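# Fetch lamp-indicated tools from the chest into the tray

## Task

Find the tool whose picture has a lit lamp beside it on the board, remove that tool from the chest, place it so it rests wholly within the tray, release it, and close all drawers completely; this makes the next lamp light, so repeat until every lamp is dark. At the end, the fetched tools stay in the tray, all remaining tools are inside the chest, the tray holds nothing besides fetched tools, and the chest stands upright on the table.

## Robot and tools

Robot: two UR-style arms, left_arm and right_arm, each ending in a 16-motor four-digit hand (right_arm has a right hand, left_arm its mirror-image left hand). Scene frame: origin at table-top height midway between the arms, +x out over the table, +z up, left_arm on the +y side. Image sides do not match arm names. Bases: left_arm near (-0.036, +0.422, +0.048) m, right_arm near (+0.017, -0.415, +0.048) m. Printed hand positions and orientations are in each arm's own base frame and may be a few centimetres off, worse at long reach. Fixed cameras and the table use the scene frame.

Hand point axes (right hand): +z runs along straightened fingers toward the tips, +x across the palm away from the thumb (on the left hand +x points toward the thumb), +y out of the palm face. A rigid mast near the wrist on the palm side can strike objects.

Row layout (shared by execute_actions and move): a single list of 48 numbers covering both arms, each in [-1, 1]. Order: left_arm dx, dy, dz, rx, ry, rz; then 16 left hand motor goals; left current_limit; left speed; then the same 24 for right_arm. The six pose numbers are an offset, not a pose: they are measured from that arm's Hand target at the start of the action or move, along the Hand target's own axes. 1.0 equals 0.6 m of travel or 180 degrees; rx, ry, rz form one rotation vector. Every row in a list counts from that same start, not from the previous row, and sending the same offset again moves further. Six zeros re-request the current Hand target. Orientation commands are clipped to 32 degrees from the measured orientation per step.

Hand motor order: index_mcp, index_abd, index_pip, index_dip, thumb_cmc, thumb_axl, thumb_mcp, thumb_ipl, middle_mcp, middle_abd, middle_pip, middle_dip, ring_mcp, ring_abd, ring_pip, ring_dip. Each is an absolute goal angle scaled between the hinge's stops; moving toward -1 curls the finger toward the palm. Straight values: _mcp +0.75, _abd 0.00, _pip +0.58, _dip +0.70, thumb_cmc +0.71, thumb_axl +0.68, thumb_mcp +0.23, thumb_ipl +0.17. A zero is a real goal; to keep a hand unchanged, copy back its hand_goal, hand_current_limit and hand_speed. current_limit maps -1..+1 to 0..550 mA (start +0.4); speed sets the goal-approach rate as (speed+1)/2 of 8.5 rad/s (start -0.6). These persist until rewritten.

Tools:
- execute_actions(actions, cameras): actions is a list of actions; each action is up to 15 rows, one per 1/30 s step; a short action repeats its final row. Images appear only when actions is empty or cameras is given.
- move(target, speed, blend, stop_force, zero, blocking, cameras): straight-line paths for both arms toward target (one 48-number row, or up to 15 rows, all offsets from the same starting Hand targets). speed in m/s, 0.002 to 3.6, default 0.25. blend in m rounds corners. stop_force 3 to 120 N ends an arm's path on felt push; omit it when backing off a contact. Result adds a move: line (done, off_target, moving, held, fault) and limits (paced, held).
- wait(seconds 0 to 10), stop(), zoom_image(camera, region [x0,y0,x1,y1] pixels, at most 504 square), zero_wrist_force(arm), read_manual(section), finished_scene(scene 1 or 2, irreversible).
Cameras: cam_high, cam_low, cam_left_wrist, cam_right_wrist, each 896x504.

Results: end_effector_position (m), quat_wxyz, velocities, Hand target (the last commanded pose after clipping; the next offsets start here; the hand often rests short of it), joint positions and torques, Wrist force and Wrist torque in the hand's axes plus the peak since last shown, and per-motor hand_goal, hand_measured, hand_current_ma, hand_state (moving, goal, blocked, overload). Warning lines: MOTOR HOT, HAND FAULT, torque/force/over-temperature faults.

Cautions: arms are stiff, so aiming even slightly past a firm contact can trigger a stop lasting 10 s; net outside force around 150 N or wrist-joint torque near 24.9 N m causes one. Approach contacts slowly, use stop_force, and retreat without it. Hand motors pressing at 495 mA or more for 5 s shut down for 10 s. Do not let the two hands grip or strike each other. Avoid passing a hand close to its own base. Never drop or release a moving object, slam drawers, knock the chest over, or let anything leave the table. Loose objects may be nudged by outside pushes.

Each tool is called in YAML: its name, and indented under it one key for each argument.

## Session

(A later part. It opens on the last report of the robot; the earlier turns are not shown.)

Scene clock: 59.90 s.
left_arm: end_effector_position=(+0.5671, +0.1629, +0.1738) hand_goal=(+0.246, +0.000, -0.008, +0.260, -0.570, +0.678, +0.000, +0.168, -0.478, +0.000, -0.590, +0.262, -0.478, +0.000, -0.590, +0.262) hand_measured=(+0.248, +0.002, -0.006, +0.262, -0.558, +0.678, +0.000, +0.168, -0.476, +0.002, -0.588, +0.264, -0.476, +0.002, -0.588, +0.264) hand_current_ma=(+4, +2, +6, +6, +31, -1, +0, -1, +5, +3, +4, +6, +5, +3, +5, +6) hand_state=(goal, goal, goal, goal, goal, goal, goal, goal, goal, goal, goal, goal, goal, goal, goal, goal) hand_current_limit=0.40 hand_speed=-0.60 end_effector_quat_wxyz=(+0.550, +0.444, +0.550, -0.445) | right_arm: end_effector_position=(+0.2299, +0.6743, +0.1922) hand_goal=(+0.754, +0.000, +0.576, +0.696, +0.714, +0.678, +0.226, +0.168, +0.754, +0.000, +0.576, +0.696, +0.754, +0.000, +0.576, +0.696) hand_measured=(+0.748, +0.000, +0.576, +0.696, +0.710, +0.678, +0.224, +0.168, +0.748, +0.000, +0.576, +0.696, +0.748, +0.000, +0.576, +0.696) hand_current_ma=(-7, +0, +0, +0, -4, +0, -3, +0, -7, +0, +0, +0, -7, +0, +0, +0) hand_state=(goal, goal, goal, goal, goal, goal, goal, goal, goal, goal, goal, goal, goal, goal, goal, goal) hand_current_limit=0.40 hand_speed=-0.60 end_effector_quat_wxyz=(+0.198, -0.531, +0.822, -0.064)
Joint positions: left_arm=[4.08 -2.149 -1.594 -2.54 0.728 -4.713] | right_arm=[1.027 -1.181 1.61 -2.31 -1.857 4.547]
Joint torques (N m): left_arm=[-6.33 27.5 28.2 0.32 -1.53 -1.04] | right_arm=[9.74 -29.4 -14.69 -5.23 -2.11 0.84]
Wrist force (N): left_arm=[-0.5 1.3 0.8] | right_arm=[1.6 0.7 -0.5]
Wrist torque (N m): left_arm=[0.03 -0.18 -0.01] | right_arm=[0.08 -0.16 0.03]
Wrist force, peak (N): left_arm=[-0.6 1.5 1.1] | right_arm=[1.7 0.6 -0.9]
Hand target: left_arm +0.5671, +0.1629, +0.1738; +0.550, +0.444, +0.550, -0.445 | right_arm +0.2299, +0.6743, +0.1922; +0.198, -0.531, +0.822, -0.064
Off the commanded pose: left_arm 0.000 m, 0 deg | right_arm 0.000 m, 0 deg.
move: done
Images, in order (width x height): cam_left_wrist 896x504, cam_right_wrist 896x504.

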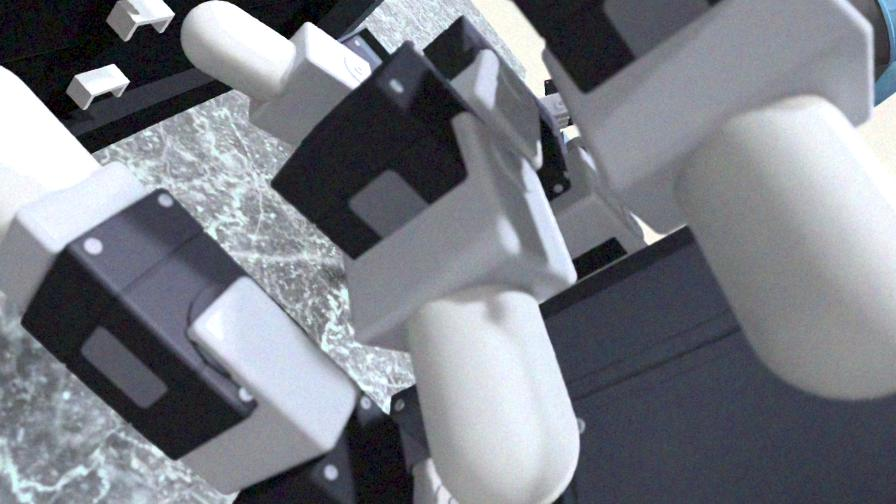

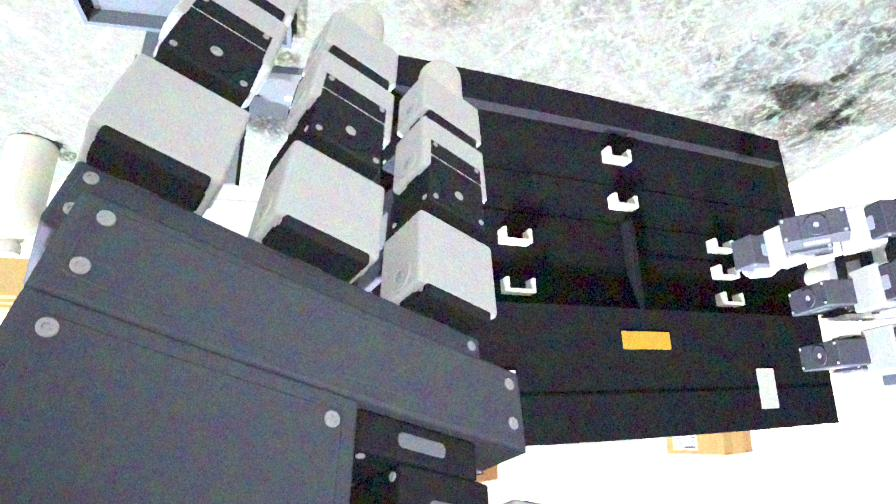

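move:
  target: [-0.0117,0.0842,-0.012,0,0,0,0.2466,0,-0.0073,0.2609,-0.571,0.678,0.0,0.168,-0.479,0,-0.591,0.261,-0.479,0,-0.591,0.261,0.4,-0.6,0,0,0,0,0,0,0.754,0,0.576,0.696,0.714,0.678,0.226,0.168,0.754,0,0.576,0.696,0.754,0,0.576,0.696,0.4,-0.6]
  speed: 0.1
  cameras: ["cam_right_wrist","cam_left_wrist"]

zoom_image:
  camera: "cam_right_wrist"
  region: [640, 160, 896, 380]

Scene clock: 61.77 s.
left_arm: end_effector_position=(+0.6149, +0.1805, +0.1808) hand_goal=(+0.246, +0.000, -0.008, +0.260, -0.570, +0.678, +0.000, +0.168, -0.478, +0.000, -0.590, +0.262, -0.478, +0.000, -0.590, +0.262) hand_measured=(+0.248, +0.002, -0.006, +0.262, -0.558, +0.678, +0.000, +0.168, -0.476, +0.002, -0.588, +0.264, -0.476, +0.002, -0.588, +0.264) hand_current_ma=(+4, +2, +6, +6, +31, -1, +0, -1, +5, +3, +4, +6, +5, +3, +5, +6) hand_state=(goal, goal, goal, goal, goal, goal, goal, goal, goal, goal, goal, goal, goal, goal, goal, goal) hand_current_limit=0.40 hand_speed=-0.60 end_effector_quat_wxyz=(+0.550, +0.444, +0.550, -0.445) | right_arm: end_effector_position=(+0.2299, +0.6743, +0.1922) hand_goal=(+0.754, +0.000, +0.576, +0.696, +0.714, +0.678, +0.226, +0.168, +0.754, +0.000, +0.576, +0.696, +0.754, +0.000, +0.576, +0.696) hand_measured=(+0.748, +0.000, +0.576, +0.696, +0.710, +0.678, +0.224, +0.168, +0.748, +0.000, +0.576, +0.696, +0.748, +0.000, +0.576, +0.696) hand_current_ma=(-7, +0, +0, +0, -4, +0, -3, +0, -7, +0, +0, +0, -7, +0, +0, +0) hand_state=(goal, goal, goal, goal, goal, goal, goal, goal, goal, goal, goal, goal, goal, goal, goal, goal) hand_current_limit=0.40 hand_speed=-0.60 end_effector_quat_wxyz=(+0.198, -0.531, +0.822, -0.064)
Joint positions: left_arm=[4.033 -2.239 -1.416 -2.628 0.681 -4.713] | right_arm=[1.027 -1.181 1.61 -2.31 -1.857 4.547]
Joint torques (N m): left_arm=[-7.02 32.44 28.03 -2.53 -1.67 1.55] | right_arm=[10.04 -30.51 -14.55 -5.42 -1.89 0.75]
Wrist force (N): left_arm=[-0.9 1.4 0.8] | right_arm=[1.3 0.5 -0.5]
Wrist torque (N m): left_arm=[0.04 -0.11 -0.23] | right_arm=[0.07 -0.10 -0.01]
Wrist force, peak (N): left_arm=[-0.6 1.8 0.9] | right_arm=[1.8 0.5 -0.8]
Hand target: left_arm +0.6150, +0.1805, +0.1808; +0.550, +0.444, +0.550, -0.445 | right_arm +0.2299, +0.6743, +0.1922; +0.198, -0.531, +0.822, -0.064
Off the commanded pose: left_arm 0.000 m, 0 deg | right_arm 0.000 m, 0 deg.
move: done
Images, in order (width x height): cam_left_wrist 896x504, cam_right_wrist 896x504.

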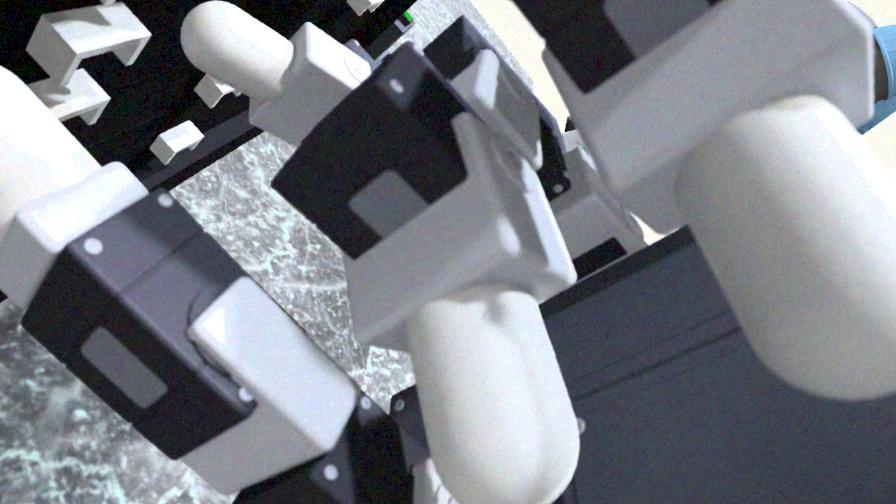

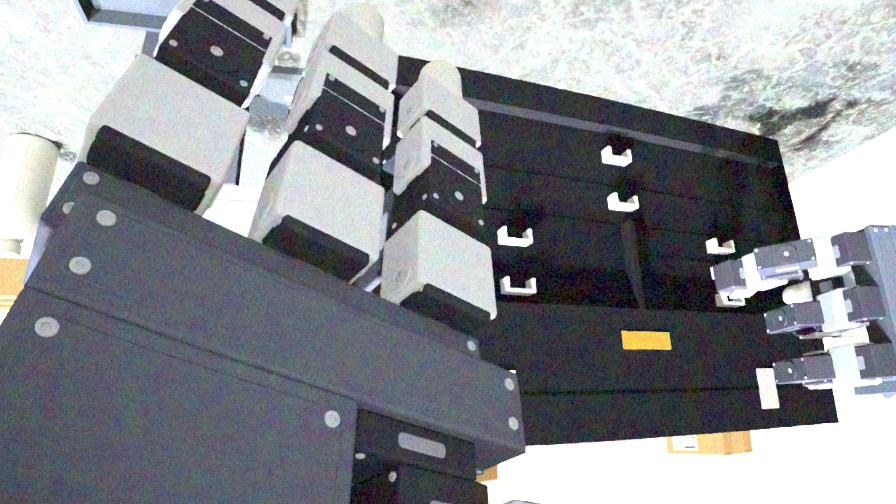

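Scaled by 1.969 from the camera's 896x504 image, which has a finer 1280x720 frame.

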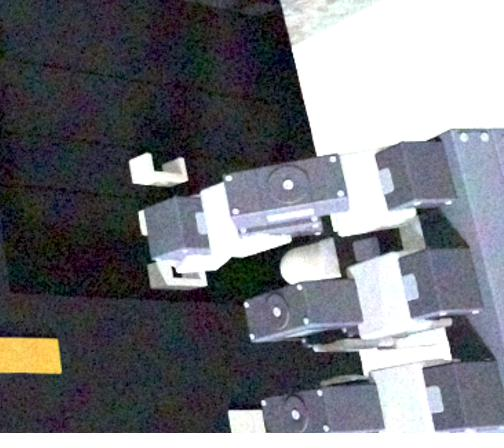

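zoom_image:
  camera: "cam_left_wrist"
  region: [0, 0, 300, 200]

Scaled by 1.680 from the camera's 896x504 image, which has a finer 1280x720 frame.

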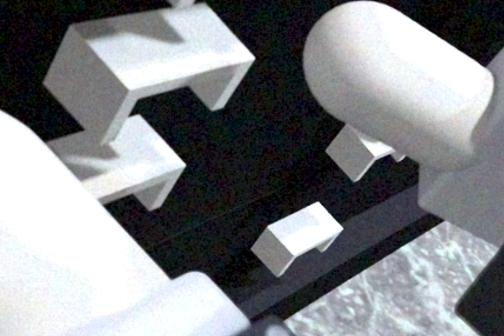

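move:
  target: [0.02,-0.0188,0.0517,0,0,0,0.2466,0,-0.0073,0.2609,-0.571,0.678,0.0,0.168,-0.479,0,-0.591,0.261,-0.479,0,-0.591,0.261,0.4,-0.6,0,0,0,0,0,0,0.754,0,0.576,0.696,0.714,0.678,0.226,0.168,0.754,0,0.576,0.696,0.754,0,0.576,0.696,0.4,-0.6]
  speed: 0.1
  cameras: ["cam_right_wrist","cam_left_wrist"]

zoom_image:
  camera: "cam_right_wrist"
  region: [640, 160, 896, 380]

zoom_image:
  camera: "cam_left_wrist"
  region: [0, 0, 300, 200]

Scene clock: 65.77 s.
left_arm: end_effector_position=(+0.6105, +0.1480, +0.1689) hand_goal=(+0.246, +0.000, -0.008, +0.260, -0.570, +0.678, +0.000, +0.168, -0.478, +0.000, -0.590, +0.262, -0.478, +0.000, -0.590, +0.262) hand_measured=(+0.248, +0.002, -0.006, +0.262, -0.558, +0.678, +0.000, +0.168, -0.476, +0.002, -0.588, +0.264, -0.476, +0.002, -0.588, +0.264) hand_current_ma=(+4, +2, +6, +6, +31, -1, +0, -1, +5, +3, +4, +6, +5, +3, +5, +6) hand_state=(goal, goal, goal, goal, goal, goal, goal, goal, goal, goal, goal, goal, goal, goal, goal, goal) hand_current_limit=0.40 hand_speed=-0.60 end_effector_quat_wxyz=(+0.550, +0.444, +0.550, -0.445) | right_arm: end_effector_position=(+0.2299, +0.6743, +0.1922) hand_goal=(+0.754, +0.000, +0.576, +0.696, +0.714, +0.678, +0.226, +0.168, +0.754, +0.000, +0.576, +0.696, +0.754, +0.000, +0.576, +0.696) hand_measured=(+0.748, +0.000, +0.576, +0.696, +0.710, +0.678, +0.224, +0.168, +0.748, +0.000, +0.576, +0.696, +0.748, +0.000, +0.576, +0.696) hand_current_ma=(-7, +0, +0, +0, -4, +0, -3, +0, -7, +0, +0, +0, -7, +0, +0, +0) hand_state=(goal, goal, goal, goal, goal, goal, goal, goal, goal, goal, goal, goal, goal, goal, goal, goal) hand_current_limit=0.40 hand_speed=-0.60 end_effector_quat_wxyz=(+0.198, -0.531, +0.822, -0.064)
Joint positions: left_arm=[4.004 -2.206 -1.511 -2.566 0.652 -4.713] | right_arm=[1.027 -1.181 1.61 -2.31 -1.857 4.547]
Joint torques (N m): left_arm=[-6.99 57.12 4.89 0.89 -1.79 -1.22] | right_arm=[9.59 -31.07 -13.78 -5.06 -1.66 0.81]
Wrist force (N): left_arm=[-0.7 1.4 1.0] | right_arm=[1.5 0.2 -0.5]
Wrist torque (N m): left_arm=[0.02 -0.16 -0.06] | right_arm=[0.02 -0.15 0.00]
Wrist force, peak (N): left_arm=[-0.7 1.6 0.9] | right_arm=[1.8 0.6 -0.8]
Hand target: left_arm +0.6105, +0.1478, +0.1688; +0.550, +0.444, +0.550, -0.445 | right_arm +0.2299, +0.6743, +0.1922; +0.198, -0.531, +0.822, -0.064
Off the commanded pose: left_arm 0.000 m, 0 deg | right_arm 0.000 m, 0 deg.
move: done
Images, in order (width x height): cam_left_wrist 896x504, cam_right_wrist 896x504.

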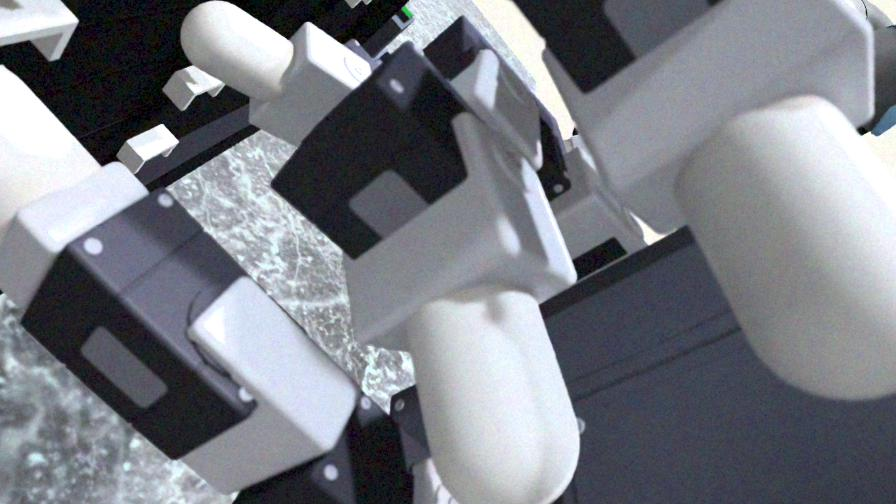

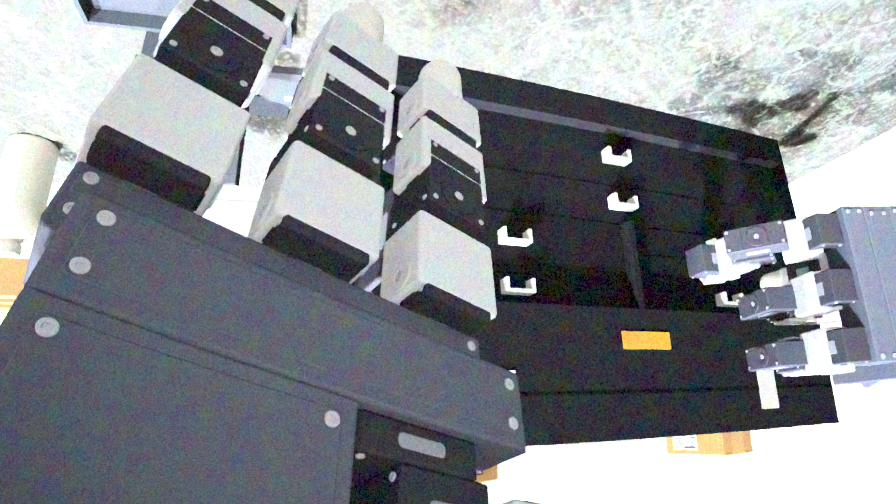

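Scaled by 1.969 from the camera's 896x504 image, which has a finer 1280x720 frame.

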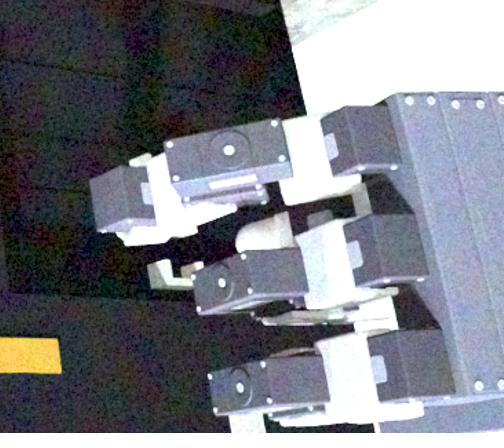

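Scaled by 1.680 from the camera's 896x504 image, which has a finer 1280x720 frame.

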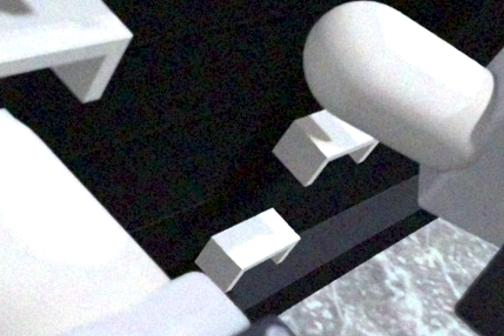

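move:
  target: [0,0.0298,0.0108,0,0,0,0.2466,0,-0.0073,0.2609,-0.571,0.678,0.0,0.168,-0.479,0,-0.591,0.261,-0.479,0,-0.591,0.261,0.4,-0.6,0,0,0,0,0,0,0.754,0,0.576,0.696,0.714,0.678,0.226,0.168,0.754,0,0.576,0.696,0.754,0,0.576,0.696,0.4,-0.6]
  speed: 0.03
  stop_force: 8
  cameras: ["cam_right_wrist","cam_left_wrist"]

zoom_image:
  camera: "cam_right_wrist"
  region: [640, 160, 896, 380]

zoom_image:
  camera: "cam_left_wrist"
  region: [0, 0, 300, 200]

Scene clock: 68.17 s.
left_arm: end_effector_position=(+0.6293, +0.1453, +0.1688) hand_goal=(+0.246, +0.000, -0.008, +0.260, -0.570, +0.678, +0.000, +0.168, -0.478, +0.000, -0.590, +0.262, -0.478, +0.000, -0.590, +0.262) hand_measured=(+0.252, +0.002, -0.010, +0.258, -0.558, +0.678, +0.000, +0.168, -0.476, +0.002, -0.588, +0.264, -0.476, +0.002, -0.588, +0.264) hand_current_ma=(+14, +2, -2, -5, +31, -1, +0, -1, +5, +3, +4, +6, +5, +3, +5, +6) hand_state=(goal, goal, goal, goal, goal, goal, goal, goal, goal, goal, goal, goal, goal, goal, goal, goal) hand_current_limit=0.40 hand_speed=-0.60 end_effector_quat_wxyz=(+0.550, +0.444, +0.550, -0.445) | right_arm: end_effector_position=(+0.2299, +0.6743, +0.1922) hand_goal=(+0.754, +0.000, +0.576, +0.696, +0.714, +0.678, +0.226, +0.168, +0.754, +0.000, +0.576, +0.696, +0.754, +0.000, +0.576, +0.696) hand_measured=(+0.748, +0.000, +0.576, +0.696, +0.710, +0.678, +0.224, +0.168, +0.748, +0.000, +0.576, +0.696, +0.748, +0.000, +0.576, +0.696) hand_current_ma=(-7, +0, +0, +0, -4, +0, -3, +0, -7, +0, +0, +0, -7, +0, +0, +0) hand_state=(goal, goal, goal, goal, goal, goal, goal, goal, goal, goal, goal, goal, goal, goal, goal, goal) hand_current_limit=0.40 hand_speed=-0.60 end_effector_quat_wxyz=(+0.198, -0.531, +0.822, -0.064)
Joint positions: left_arm=[3.977 -2.234 -1.461 -2.588 0.625 -4.713] | right_arm=[1.027 -1.181 1.61 -2.31 -1.857 4.547]
Joint torques (N m): left_arm=[-7.46 30.81 29.64 -2.02 -2.07 1.66] | right_arm=[10.2 -32.08 -13.76 -5.22 -1.8 0.69]
Wrist force (N): left_arm=[-0.8 -1.0 0.6] | right_arm=[1.3 0.4 -0.6]
Wrist torque (N m): left_arm=[0.00 -0.14 -0.07] | right_arm=[0.05 -0.10 -0.02]
Wrist force, peak (N): left_arm=[-0.5 1.6 0.9] | right_arm=[1.9 0.3 -0.8]
Hand target: left_arm +0.6293, +0.1453, +0.1688; +0.550, +0.444, +0.550, -0.445 | right_arm +0.2299, +0.6743, +0.1922; +0.198, -0.531, +0.822, -0.064
Off the commanded pose: left_arm 0.000 m, 0 deg | right_arm 0.000 m, 0 deg.
move: done
Images, in order (width x height): cam_left_wrist 896x504, cam_right_wrist 896x504.

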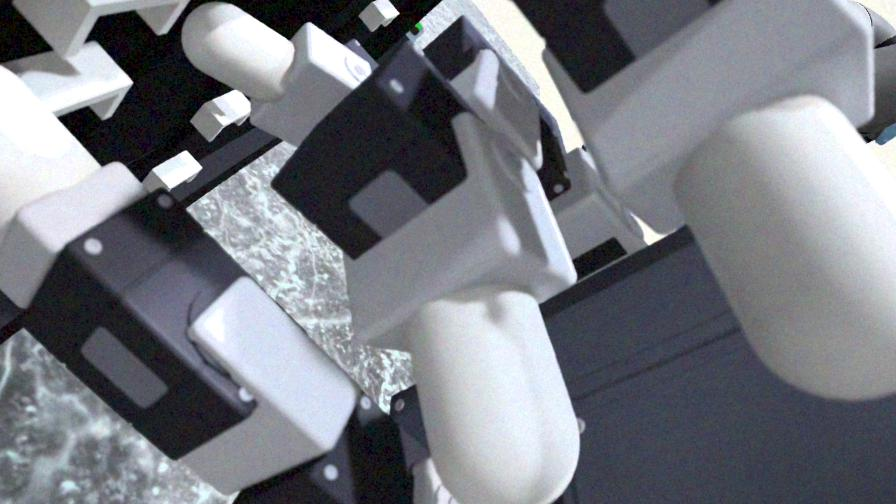

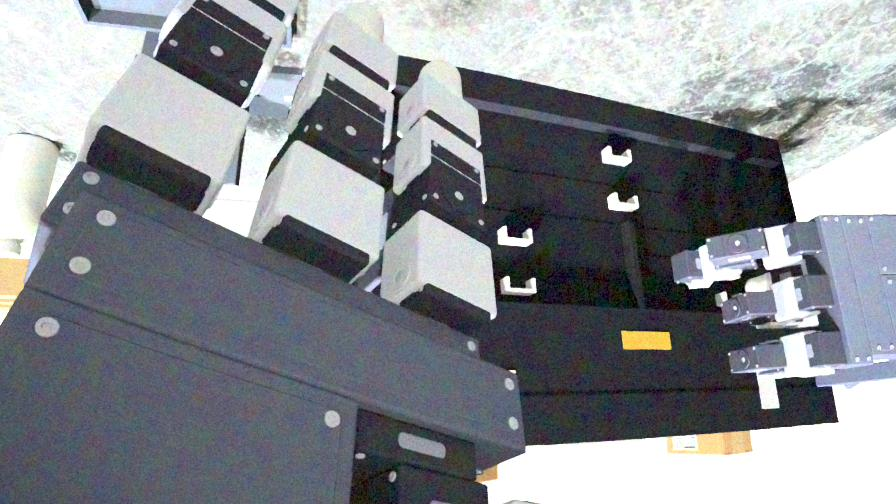

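Scaled by 1.969 from the camera's 896x504 image, which has a finer 1280x720 frame.

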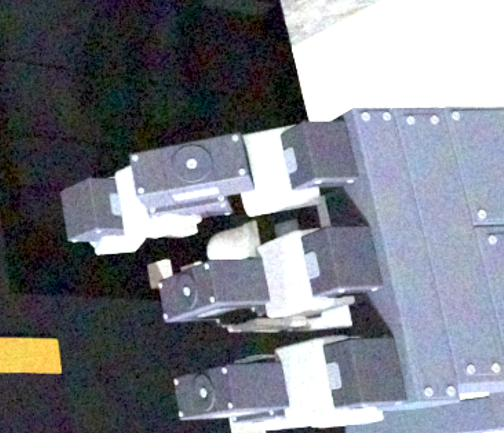

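Scaled by 1.680 from the camera's 896x504 image, which has a finer 1280x720 frame.

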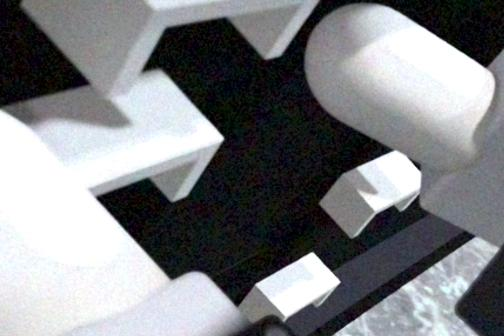

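move:
  target:
    - [0.0075,0,0,0,0,0,0.2466,0,-0.0073,0.2609,-0.571,0.678,0.0,0.168,-0.479,0,-0.591,0.261,-0.479,0,-0.591,0.261,0.4,-0.6,0,0,0,0,0,0,0.754,0,0.576,0.696,0.714,0.678,0.226,0.168,0.754,0,0.576,0.696,0.754,0,0.576,0.696,0.4,-0.6]
    - [0.0075,0,0,0,0,0,0.05,0,-0.0073,0.2609,-0.571,0.678,-0.16,0.168,-0.479,0,-0.591,0.261,-0.479,0,-0.591,0.261,0.4,-0.8,0,0,0,0,0,0,0.754,0,0.576,0.696,0.714,0.678,0.226,0.168,0.754,0,0.576,0.696,0.754,0,0.576,0.696,0.4,-0.6]
  speed: 0.05
  cameras: ["cam_left_wrist"]

Scene clock: 70.23 s.
left_arm: end_effector_position=(+0.6293, +0.1453, +0.1643) hand_goal=(+0.050, +0.000, -0.008, +0.260, -0.570, +0.678, -0.160, +0.168, -0.478, +0.000, -0.590, +0.262, -0.478, +0.000, -0.590, +0.262) hand_measured=(+0.238, -0.004, -0.004, +0.256, -0.576, +0.676, -0.116, +0.178, -0.476, +0.002, -0.588, +0.264, -0.476, +0.002, -0.588, +0.264) hand_current_ma=(+385, -9, +10, -8, -14, -4, +200, +34, +5, +3, +4, +6, +5, +3, +5, +6) hand_state=(blocked, goal, goal, goal, goal, goal, blocked, goal, goal, goal, goal, goal, goal, goal, goal, goal) hand_current_limit=0.40 hand_speed=-0.80 end_effector_quat_wxyz=(+0.550, +0.444, +0.550, -0.445) | right_arm: end_effector_position=(+0.2299, +0.6743, +0.1922) hand_goal=(+0.754, +0.000, +0.576, +0.696, +0.714, +0.678, +0.226, +0.168, +0.754, +0.000, +0.576, +0.696, +0.754, +0.000, +0.576, +0.696) hand_measured=(+0.748, +0.000, +0.576, +0.696, +0.710, +0.678, +0.224, +0.168, +0.748, +0.000, +0.576, +0.696, +0.748, +0.000, +0.576, +0.696) hand_current_ma=(-7, +0, +0, +0, -4, +0, -3, +0, -7, +0, +0, +0, -7, +0, +0, +0) hand_state=(goal, goal, goal, goal, goal, goal, goal, goal, goal, goal, goal, goal, goal, goal, goal, goal) hand_current_limit=0.40 hand_speed=-0.60 end_effector_quat_wxyz=(+0.198, -0.531, +0.822, -0.064)
Joint positions: left_arm=[3.977 -2.239 -1.465 -2.579 0.625 -4.713] | right_arm=[1.027 -1.181 1.61 -2.31 -1.857 4.547]
Joint torques (N m): left_arm=[-6.12 30.66 6.78 1.34 -1.17 0.48] | right_arm=[8.94 -32.8 -14.28 -5.13 -1.59 0.45]
Wrist force (N): left_arm=[-1.3 -6.1 -1.1] | right_arm=[1.3 0.5 -0.6]
Wrist torque (N m): left_arm=[-0.09 -0.10 -0.11] | right_arm=[0.08 -0.11 -0.01]
Wrist force, peak (N): left_arm=[-2.3 -6.7 -1.6] | right_arm=[1.9 0.8 -0.5]
Hand target: left_arm +0.6293, +0.1453, +0.1643; +0.550, +0.444, +0.550, -0.445 | right_arm +0.2299, +0.6743, +0.1922; +0.198, -0.531, +0.822, -0.064
Off the commanded pose: left_arm 0.000 m, 0 deg | right_arm 0.000 m, 0 deg.
move: done
Images, in order (width x height): cam_left_wrist 896x504.

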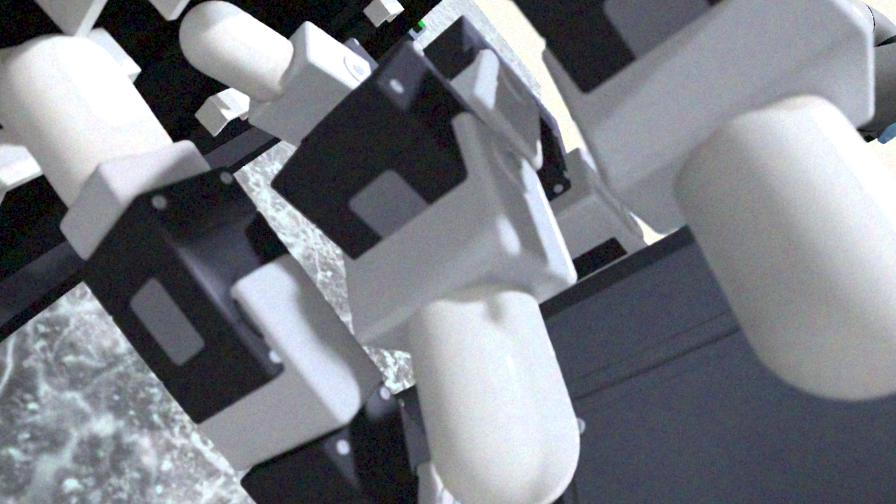

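move:
  target:
    - [0,-0.0094,-0.0034,0,0,0,0.2466,0,-0.0073,0.2609,-0.571,0.678,-0.05,0.168,-0.479,0,-0.591,0.261,-0.479,0,-0.591,0.261,0.4,-0.6,0,0,0,0,0,0,0.754,0,0.576,0.696,0.714,0.678,0.226,0.168,0.754,0,0.576,0.696,0.754,0,0.576,0.696,0.4,-0.6]
    - [0,-0.0094,-0.0034,0,0,0,0.05,0,-0.0073,0.2609,-0.571,0.678,-0.16,0.168,-0.479,0,-0.591,0.261,-0.479,0,-0.591,0.261,0.4,-0.8,0,0,0,0,0,0,0.754,0,0.576,0.696,0.714,0.678,0.226,0.168,0.754,0,0.576,0.696,0.754,0,0.576,0.696,0.4,-0.6]
  speed: 0.05
  cameras: ["cam_left_wrist"]

Scene clock: 72.10 s.
left_arm: end_effector_position=(+0.6234, +0.1461, +0.1643) hand_goal=(+0.050, +0.000, -0.008, +0.260, -0.570, +0.678, -0.160, +0.168, -0.478, +0.000, -0.590, +0.262, -0.478, +0.000, -0.590, +0.262) hand_measured=(+0.056, +0.000, -0.010, +0.258, -0.564, +0.678, -0.158, +0.170, -0.476, +0.002, -0.588, +0.264, -0.476, +0.002, -0.588, +0.264) hand_current_ma=(+17, +1, -2, -5, +15, +0, +6, +6, +5, +3, +4, +6, +5, +3, +5, +6) hand_state=(goal, goal, goal, goal, goal, goal, goal, goal, goal, goal, goal, goal, goal, goal, goal, goal) hand_current_limit=0.40 hand_speed=-0.80 end_effector_quat_wxyz=(+0.550, +0.444, +0.550, -0.445) | right_arm: end_effector_position=(+0.2299, +0.6743, +0.1922) hand_goal=(+0.754, +0.000, +0.576, +0.696, +0.714, +0.678, +0.226, +0.168, +0.754, +0.000, +0.576, +0.696, +0.754, +0.000, +0.576, +0.696) hand_measured=(+0.748, +0.000, +0.576, +0.696, +0.710, +0.678, +0.224, +0.168, +0.748, +0.000, +0.576, +0.696, +0.748, +0.000, +0.576, +0.696) hand_current_ma=(-7, +0, +0, +0, -4, +0, -3, +0, -7, +0, +0, +0, -7, +0, +0, +0) hand_state=(goal, goal, goal, goal, goal, goal, goal, goal, goal, goal, goal, goal, goal, goal, goal, goal) hand_current_limit=0.40 hand_speed=-0.60 end_effector_quat_wxyz=(+0.198, -0.531, +0.822, -0.064)
Joint positions: left_arm=[3.985 -2.23 -1.481 -2.572 0.633 -4.713] | right_arm=[1.027 -1.181 1.61 -2.31 -1.857 4.547]
Joint torques (N m): left_arm=[7.84 57.82 4.39 0.78 1.07 -0.67] | right_arm=[10.22 -33.54 -14.38 -5.25 -1.46 0.54]
Wrist force (N): left_arm=[-0.3 1.0 1.2] | right_arm=[1.5 0.4 -0.5]
Wrist torque (N m): left_arm=[0.01 -0.18 -0.04] | right_arm=[0.05 -0.14 0.01]
Wrist force, peak (N): left_arm=[-2.6 -6.7 -1.6] | right_arm=[1.8 0.7 -1.0]
Hand target: left_arm +0.6234, +0.1461, +0.1643; +0.550, +0.444, +0.550, -0.445 | right_arm +0.2299, +0.6743, +0.1922; +0.198, -0.531, +0.822, -0.064
Off the commanded pose: left_arm 0.000 m, 0 deg | right_arm 0.000 m, 0 deg.
move: done
Images, in order (width x height): cam_left_wrist 896x504.

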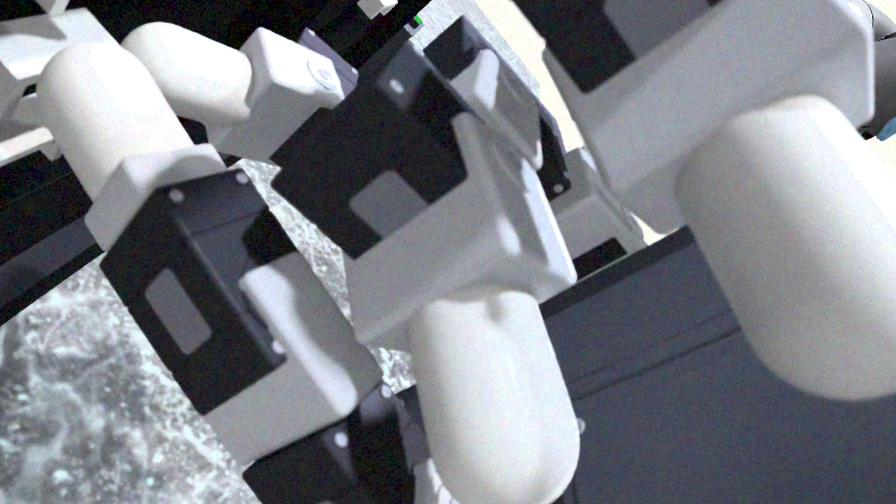

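zoom_image:
  camera: "cam_left_wrist"
  region: [0, 0, 300, 200]

execute_actions:
  actions: []
  cameras: ["cam_right_wrist"]

zoom_image:
  camera: "cam_right_wrist"
  region: [640, 180, 840, 340]

Scaled by 1.680 from the camera's 896x504 image, which has a finer 1280x720 frame.

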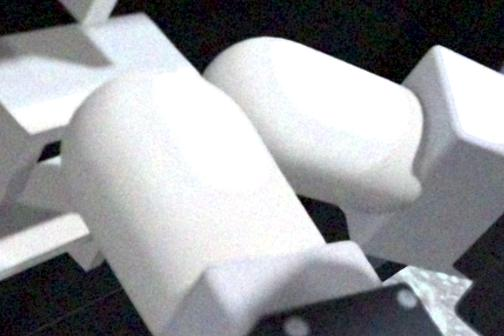

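Scene clock: 72.67 s.
left_arm: end_effector_position=(+0.6234, +0.1461, +0.1643) hand_goal=(+0.050, +0.000, -0.008, +0.260, -0.570, +0.678, -0.160, +0.168, -0.478, +0.000, -0.590, +0.262, -0.478, +0.000, -0.590, +0.262) hand_measured=(+0.056, +0.000, -0.010, +0.258, -0.564, +0.678, -0.158, +0.170, -0.476, +0.002, -0.588, +0.264, -0.476, +0.002, -0.588, +0.264) hand_current_ma=(+17, +1, -2, -5, +15, +0, +6, +6, +5, +3, +4, +6, +5, +3, +5, +6) hand_state=(goal, goal, goal, goal, goal, goal, goal, goal, goal, goal, goal, goal, goal, goal, goal, goal) hand_current_limit=0.40 hand_speed=-0.80 end_effector_quat_wxyz=(+0.550, +0.444, +0.550, -0.445) | right_arm: end_effector_position=(+0.2299, +0.6743, +0.1922) hand_goal=(+0.754, +0.000, +0.576, +0.696, +0.714, +0.678, +0.226, +0.168, +0.754, +0.000, +0.576, +0.696, +0.754, +0.000, +0.576, +0.696) hand_measured=(+0.748, +0.000, +0.576, +0.696, +0.710, +0.678, +0.224, +0.168, +0.748, +0.000, +0.576, +0.696, +0.748, +0.000, +0.576, +0.696) hand_current_ma=(-7, +0, +0, +0, -4, +0, -3, +0, -7, +0, +0, +0, -7, +0, +0, +0) hand_state=(goal, goal, goal, goal, goal, goal, goal, goal, goal, goal, goal, goal, goal, goal, goal, goal) hand_current_limit=0.40 hand_speed=-0.60 end_effector_quat_wxyz=(+0.198, -0.531, +0.822, -0.064)
Joint positions: left_arm=[3.985 -2.23 -1.481 -2.572 0.633 -4.713] | right_arm=[1.027 -1.181 1.61 -2.31 -1.857 4.547]
Joint velocities: within noise
Joint torques (N m): left_arm=[7.87 58.33 5 0.83 0.93 -1.17] | right_arm=[8.73 -34.77 -14.19 -5.12 -1.55 0.44]
Motor temperatures (°C): left_arm=[33 28 32 39 40 36] | right_arm=[29 32 31 42 46 42]
Wrist force (N): left_arm=[-0.5 0.8 1.2] | right_arm=[1.5 0.6 -0.7]
Wrist torque (N m): left_arm=[0.00 -0.16 -0.05] | right_arm=[0.10 -0.13 0.01]
Wrist force, peak (N): left_arm=[-0.6 1.3 1.3] | right_arm=[1.6 0.3 -0.9]
Hand target: left_arm +0.6234, +0.1461, +0.1643; +0.550, +0.444, +0.550, -0.445 | right_arm +0.2299, +0.6743, +0.1922; +0.198, -0.531, +0.822, -0.064
Off the commanded pose: left_arm 0.000 m, 0 deg | right_arm 0.000 m, 0 deg.
Images, in order (width x height): cam_right_wrist 896x504.

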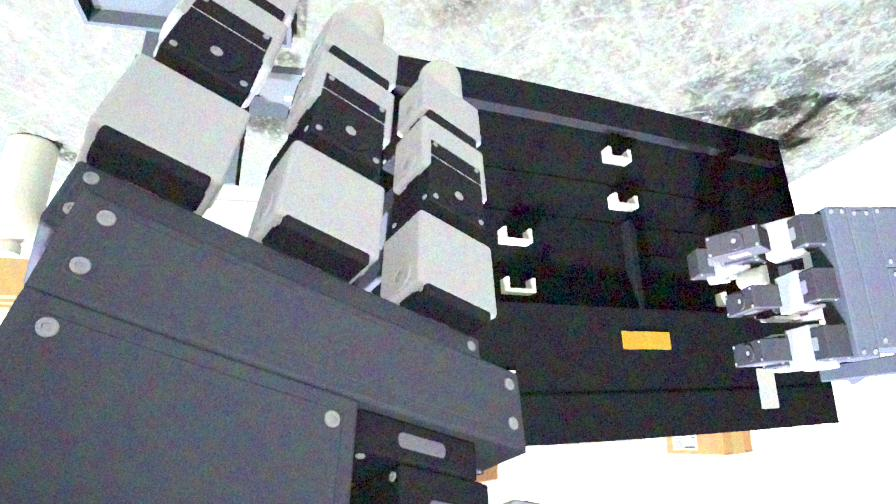

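Scaled by 2.520 from the camera's 896x504 image, which has a finer 1280x720 frame.

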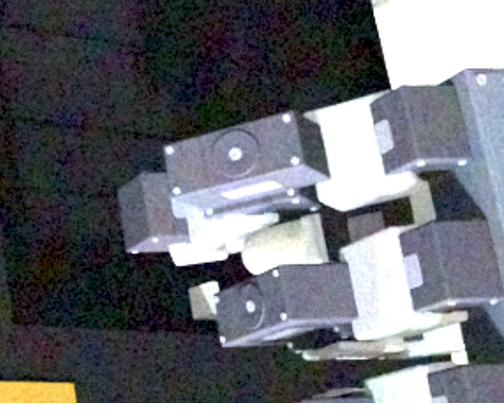

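move:
  target:
    - [0,-0.0235,-0.0085,0,0,0,0.315,0,-0.0803,0.178,-0.571,0.678,0.0,0.168,-0.479,0,-0.591,0.261,-0.479,0,-0.591,0.261,0.4,-0.6,0,0,0,0,0,0,0.754,0,0.576,0.696,0.714,0.678,0.226,0.168,0.754,0,0.576,0.696,0.754,0,0.576,0.696,0.4,-0.6]
    - [0.0017,-0.0315,0.0137,0,0,0,0.315,0,-0.0803,0.178,-0.571,0.678,0.0,0.168,-0.479,0,-0.591,0.261,-0.479,0,-0.591,0.261,0.4,-0.6,0,0,0,0,0,0,0.754,0,0.576,0.696,0.714,0.678,0.226,0.168,0.754,0,0.576,0.696,0.754,0,0.576,0.696,0.4,-0.6]
  speed: 0.05

move:
  target: [0,0.0522,0.019,0,0,0,0.315,0,-0.0803,0.178,-0.571,0.678,0.0,0.168,-0.479,0,-0.591,0.261,-0.479,0,-0.591,0.261,0.4,-0.6,0,0,0,0,0,0,0.754,0,0.576,0.696,0.714,0.678,0.226,0.168,0.754,0,0.576,0.696,0.754,0,0.576,0.696,0.4,-0.6]
  speed: 0.03
  stop_force: 6
  cameras: ["cam_left_wrist","cam_right_wrist"]

zoom_image:
  camera: "cam_left_wrist"
  region: [0, 0, 300, 200]

Scene clock: 77.27 s.
left_arm: end_effector_position=(+0.6066, +0.1342, +0.1633) hand_goal=(+0.316, +0.000, -0.080, +0.178, -0.570, +0.678, +0.000, +0.168, -0.478, +0.000, -0.590, +0.262, -0.478, +0.000, -0.590, +0.262) hand_measured=(+0.314, +0.000, -0.078, +0.180, -0.564, +0.678, -0.002, +0.170, -0.476, +0.002, -0.588, +0.264, -0.476, +0.002, -0.588, +0.264) hand_current_ma=(-5, +1, +6, +6, +15, +0, -5, +5, +5, +3, +4, +6, +5, +3, +5, +6) hand_state=(goal, goal, goal, goal, goal, goal, goal, goal, goal, goal, goal, goal, goal, goal, goal, goal) hand_current_limit=0.40 hand_speed=-0.60 end_effector_quat_wxyz=(+0.550, +0.444, +0.550, -0.445) | right_arm: end_effector_position=(+0.2299, +0.6743, +0.1922) hand_goal=(+0.754, +0.000, +0.576, +0.696, +0.714, +0.678, +0.226, +0.168, +0.754, +0.000, +0.576, +0.696, +0.754, +0.000, +0.576, +0.696) hand_measured=(+0.748, +0.000, +0.576, +0.696, +0.710, +0.678, +0.224, +0.168, +0.748, +0.000, +0.576, +0.696, +0.748, +0.000, +0.576, +0.696) hand_current_ma=(-7, +0, +0, +0, -4, +0, -3, +0, -7, +0, +0, +0, -7, +0, +0, +0) hand_state=(goal, goal, goal, goal, goal, goal, goal, goal, goal, goal, goal, goal, goal, goal, goal, goal) hand_current_limit=0.40 hand_speed=-0.60 end_effector_quat_wxyz=(+0.198, -0.531, +0.822, -0.064)
Joint positions: left_arm=[3.994 -2.19 -1.555 -2.538 0.641 -4.713] | right_arm=[1.027 -1.181 1.61 -2.31 -1.857 4.547]
Joint torques (N m): left_arm=[-6.56 56.88 3.53 0.74 -1.67 -1.1] | right_arm=[9.01 -35.75 -13.32 -5 -1.4 0.08]
Wrist force (N): left_arm=[-0.6 1.1 1.2] | right_arm=[1.4 0.6 -0.4]
Wrist torque (N m): left_arm=[-0.02 -0.14 -0.06] | right_arm=[0.06 -0.13 0.00]
Wrist force, peak (N): left_arm=[-0.7 1.4 1.1] | right_arm=[1.9 0.4 -0.5]
Hand target: left_arm +0.6066, +0.1341, +0.1633; +0.550, +0.444, +0.550, -0.445 | right_arm +0.2299, +0.6743, +0.1922; +0.198, -0.531, +0.822, -0.064
Off the commanded pose: left_arm 0.000 m, 0 deg | right_arm 0.000 m, 0 deg.
move: done

Scene clock: 79.37 s.
left_arm: end_effector_position=(+0.6327, +0.1304, +0.1633) hand_goal=(+0.316, +0.000, -0.080, +0.178, -0.570, +0.678, +0.000, +0.168, -0.478, +0.000, -0.590, +0.262, -0.478, +0.000, -0.590, +0.262) hand_measured=(+0.320, +0.000, -0.084, +0.174, -0.582, +0.676, +0.012, +0.172, -0.476, +0.002, -0.588, +0.264, -0.476, +0.002, -0.588, +0.264) hand_current_ma=(+7, +1, -8, -9, -36, -4, +40, +16, +4, +3, +4, +6, +5, +3, +5, +6) hand_state=(goal, goal, goal, goal, goal, goal, goal, goal, goal, goal, goal, goal, goal, goal, goal, goal) hand_current_limit=0.40 hand_speed=-0.60 end_effector_quat_wxyz=(+0.550, +0.444, +0.550, -0.445) | right_arm: end_effector_position=(+0.2299, +0.6743, +0.1922) hand_goal=(+0.754, +0.000, +0.576, +0.696, +0.714, +0.678, +0.226, +0.168, +0.754, +0.000, +0.576, +0.696, +0.754, +0.000, +0.576, +0.696) hand_measured=(+0.748, +0.000, +0.576, +0.696, +0.710, +0.678, +0.224, +0.168, +0.748, +0.000, +0.576, +0.696, +0.748, +0.000, +0.576, +0.696) hand_current_ma=(-7, +0, +0, +0, -4, +0, -3, +0, -7, +0, +0, +0, -7, +0, +0, +0) hand_state=(goal, goal, goal, goal, goal, goal, goal, goal, goal, goal, goal, goal, goal, goal, goal, goal) hand_current_limit=0.40 hand_speed=-0.60 end_effector_quat_wxyz=(+0.198, -0.531, +0.822, -0.064)
Joint positions: left_arm=[3.956 -2.229 -1.487 -2.567 0.603 -4.714] | right_arm=[1.027 -1.181 1.61 -2.31 -1.857 4.547]
Joint torques (N m): left_arm=[7.05 57.5 3.66 0.93 1.28 1.24] | right_arm=[9.54 -37.01 -13.84 -4.99 -1.22 0.24]
Wrist force (N): left_arm=[-1.6 0.4 -0.3] | right_arm=[1.4 0.4 -0.4]
Wrist torque (N m): left_arm=[-0.10 -0.10 -0.01] | right_arm=[0.04 -0.13 0.00]
Wrist force, peak (N): left_arm=[-2.2 -26.1 -8.3] | right_arm=[1.7 0.8 -0.6]
Hand target: left_arm +0.6327, +0.1304, +0.1633; +0.550, +0.444, +0.550, -0.445 (not the last commanded pose) | right_arm +0.2299, +0.6743, +0.1922; +0.198, -0.531, +0.822, -0.064
Off the commanded pose: left_arm 0.007 m, 0 deg | right_arm 0.000 m, 0 deg.
move: contact (left_arm)
Images, in order (width x height): cam_left_wrist 896x504, cam_right_wrist 896x504.

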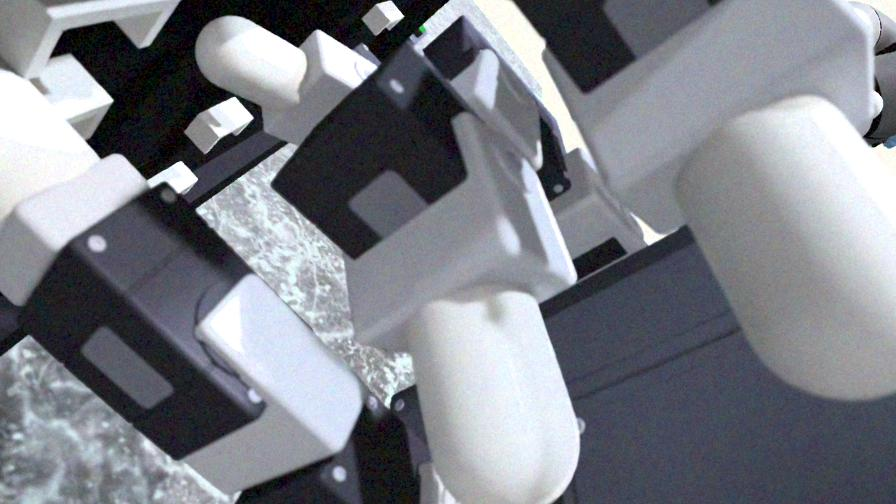

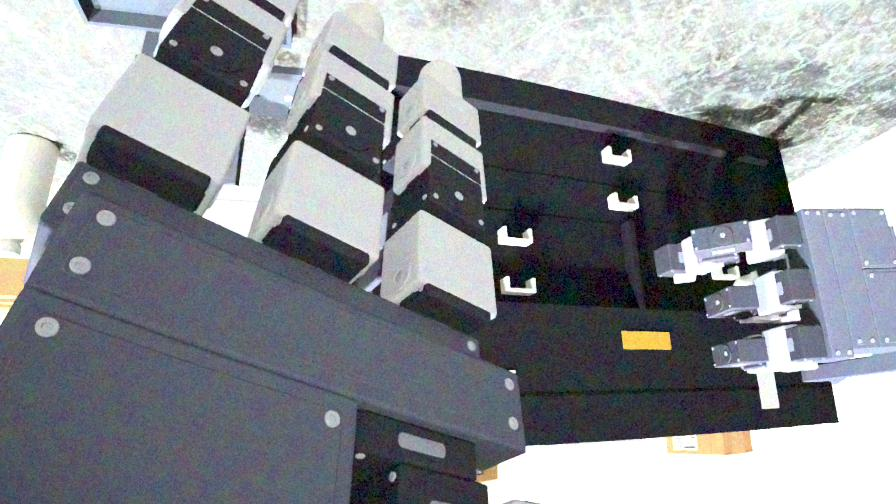

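Scaled by 1.680 from the camera's 896x504 image, which has a finer 1280x720 frame.

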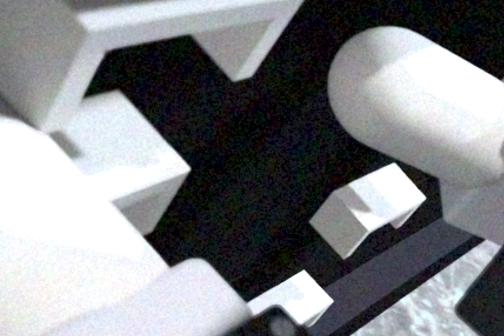

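move:
  target:
    - [0,-0.0047,-0.0017,0,0,0,0.315,0,-0.0803,0.178,-0.571,0.678,0.0,0.168,-0.479,0,-0.591,0.261,-0.479,0,-0.591,0.261,0.4,-0.6,0,0,0,0,0,0,0.754,0,0.576,0.696,0.714,0.678,0.226,0.168,0.754,0,0.576,0.696,0.754,0,0.576,0.696,0.4,-0.6]
    - [0,-0.0047,-0.0017,0,0,0,0.08,0,-0.0803,0.178,-0.571,0.678,-0.18,0.168,-0.479,0,-0.591,0.261,-0.479,0,-0.591,0.261,0.2,-0.8,0,0,0,0,0,0,0.754,0,0.576,0.696,0.714,0.678,0.226,0.168,0.754,0,0.576,0.696,0.754,0,0.576,0.696,0.4,-0.6]
  speed: 0.05
  cameras: ["cam_left_wrist"]

zoom_image:
  camera: "cam_left_wrist"
  region: [0, 0, 300, 200]

Scene clock: 81.60 s.
left_arm: end_effector_position=(+0.6297, +0.1308, +0.1633) hand_goal=(+0.080, +0.000, -0.080, +0.178, -0.570, +0.678, -0.180, +0.168, -0.478, +0.000, -0.590, +0.262, -0.478, +0.000, -0.590, +0.262) hand_measured=(+0.082, +0.000, -0.082, +0.176, -0.582, +0.676, -0.002, +0.184, -0.476, +0.002, -0.588, +0.264, -0.476, +0.002, -0.588, +0.264) hand_current_ma=(+5, +1, -5, -6, -36, -4, +330, +61, +4, +3, +4, +6, +5, +3, +5, +6) hand_state=(goal, goal, goal, goal, goal, goal, blocked, goal, goal, goal, goal, goal, goal, goal, goal, goal) hand_current_limit=0.20 hand_speed=-0.80 end_effector_quat_wxyz=(+0.550, +0.444, +0.550, -0.445) | right_arm: end_effector_position=(+0.2299, +0.6743, +0.1922) hand_goal=(+0.754, +0.000, +0.576, +0.696, +0.714, +0.678, +0.226, +0.168, +0.754, +0.000, +0.576, +0.696, +0.754, +0.000, +0.576, +0.696) hand_measured=(+0.748, +0.000, +0.576, +0.696, +0.710, +0.678, +0.224, +0.168, +0.748, +0.000, +0.576, +0.696, +0.748, +0.000, +0.576, +0.696) hand_current_ma=(-7, +0, +0, +0, -4, +0, -3, +0, -7, +0, +0, +0, -7, +0, +0, +0) hand_state=(goal, goal, goal, goal, goal, goal, goal, goal, goal, goal, goal, goal, goal, goal, goal, goal) hand_current_limit=0.40 hand_speed=-0.60 end_effector_quat_wxyz=(+0.198, -0.531, +0.822, -0.064)
Joint positions: left_arm=[3.96 -2.224 -1.495 -2.564 0.607 -4.714] | right_arm=[1.027 -1.181 1.61 -2.31 -1.857 4.547]
Joint torques (N m): left_arm=[6.32 58.22 3.21 0.64 1.65 1.19] | right_arm=[9.66 -37.35 -14.18 -5.02 -1.25 0.07]
Wrist force (N): left_arm=[-0.9 2.0 -1.2] | right_arm=[1.6 0.2 -0.5]
Wrist torque (N m): left_arm=[-0.04 -0.09 -0.02] | right_arm=[0.03 -0.15 0.02]
Wrist force, peak (N): left_arm=[-2.0 1.7 -1.7] | right_arm=[1.8 0.6 -0.5]
Hand target: left_arm +0.6297, +0.1308, +0.1633; +0.550, +0.444, +0.550, -0.445 | right_arm +0.2299, +0.6743, +0.1922; +0.198, -0.531, +0.822, -0.064
Off the commanded pose: left_arm 0.000 m, 0 deg | right_arm 0.000 m, 0 deg.
move: done
Images, in order (width x height): cam_left_wrist 896x504.

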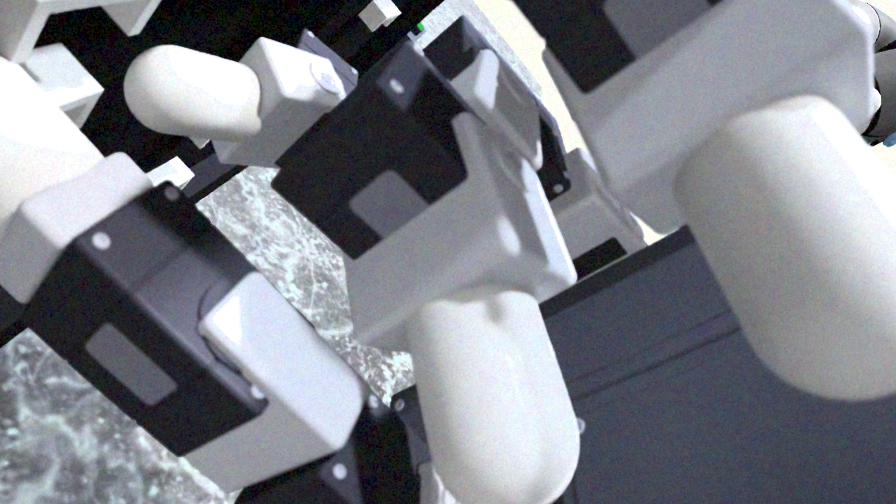

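Scaled by 1.680 from the camera's 896x504 image, which has a finer 1280x720 frame.

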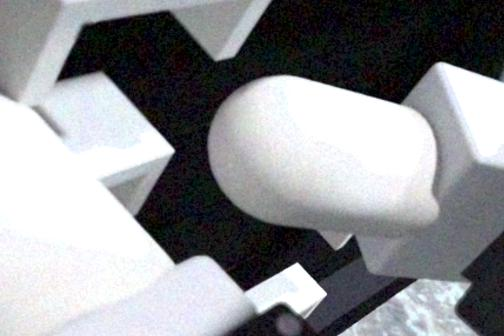

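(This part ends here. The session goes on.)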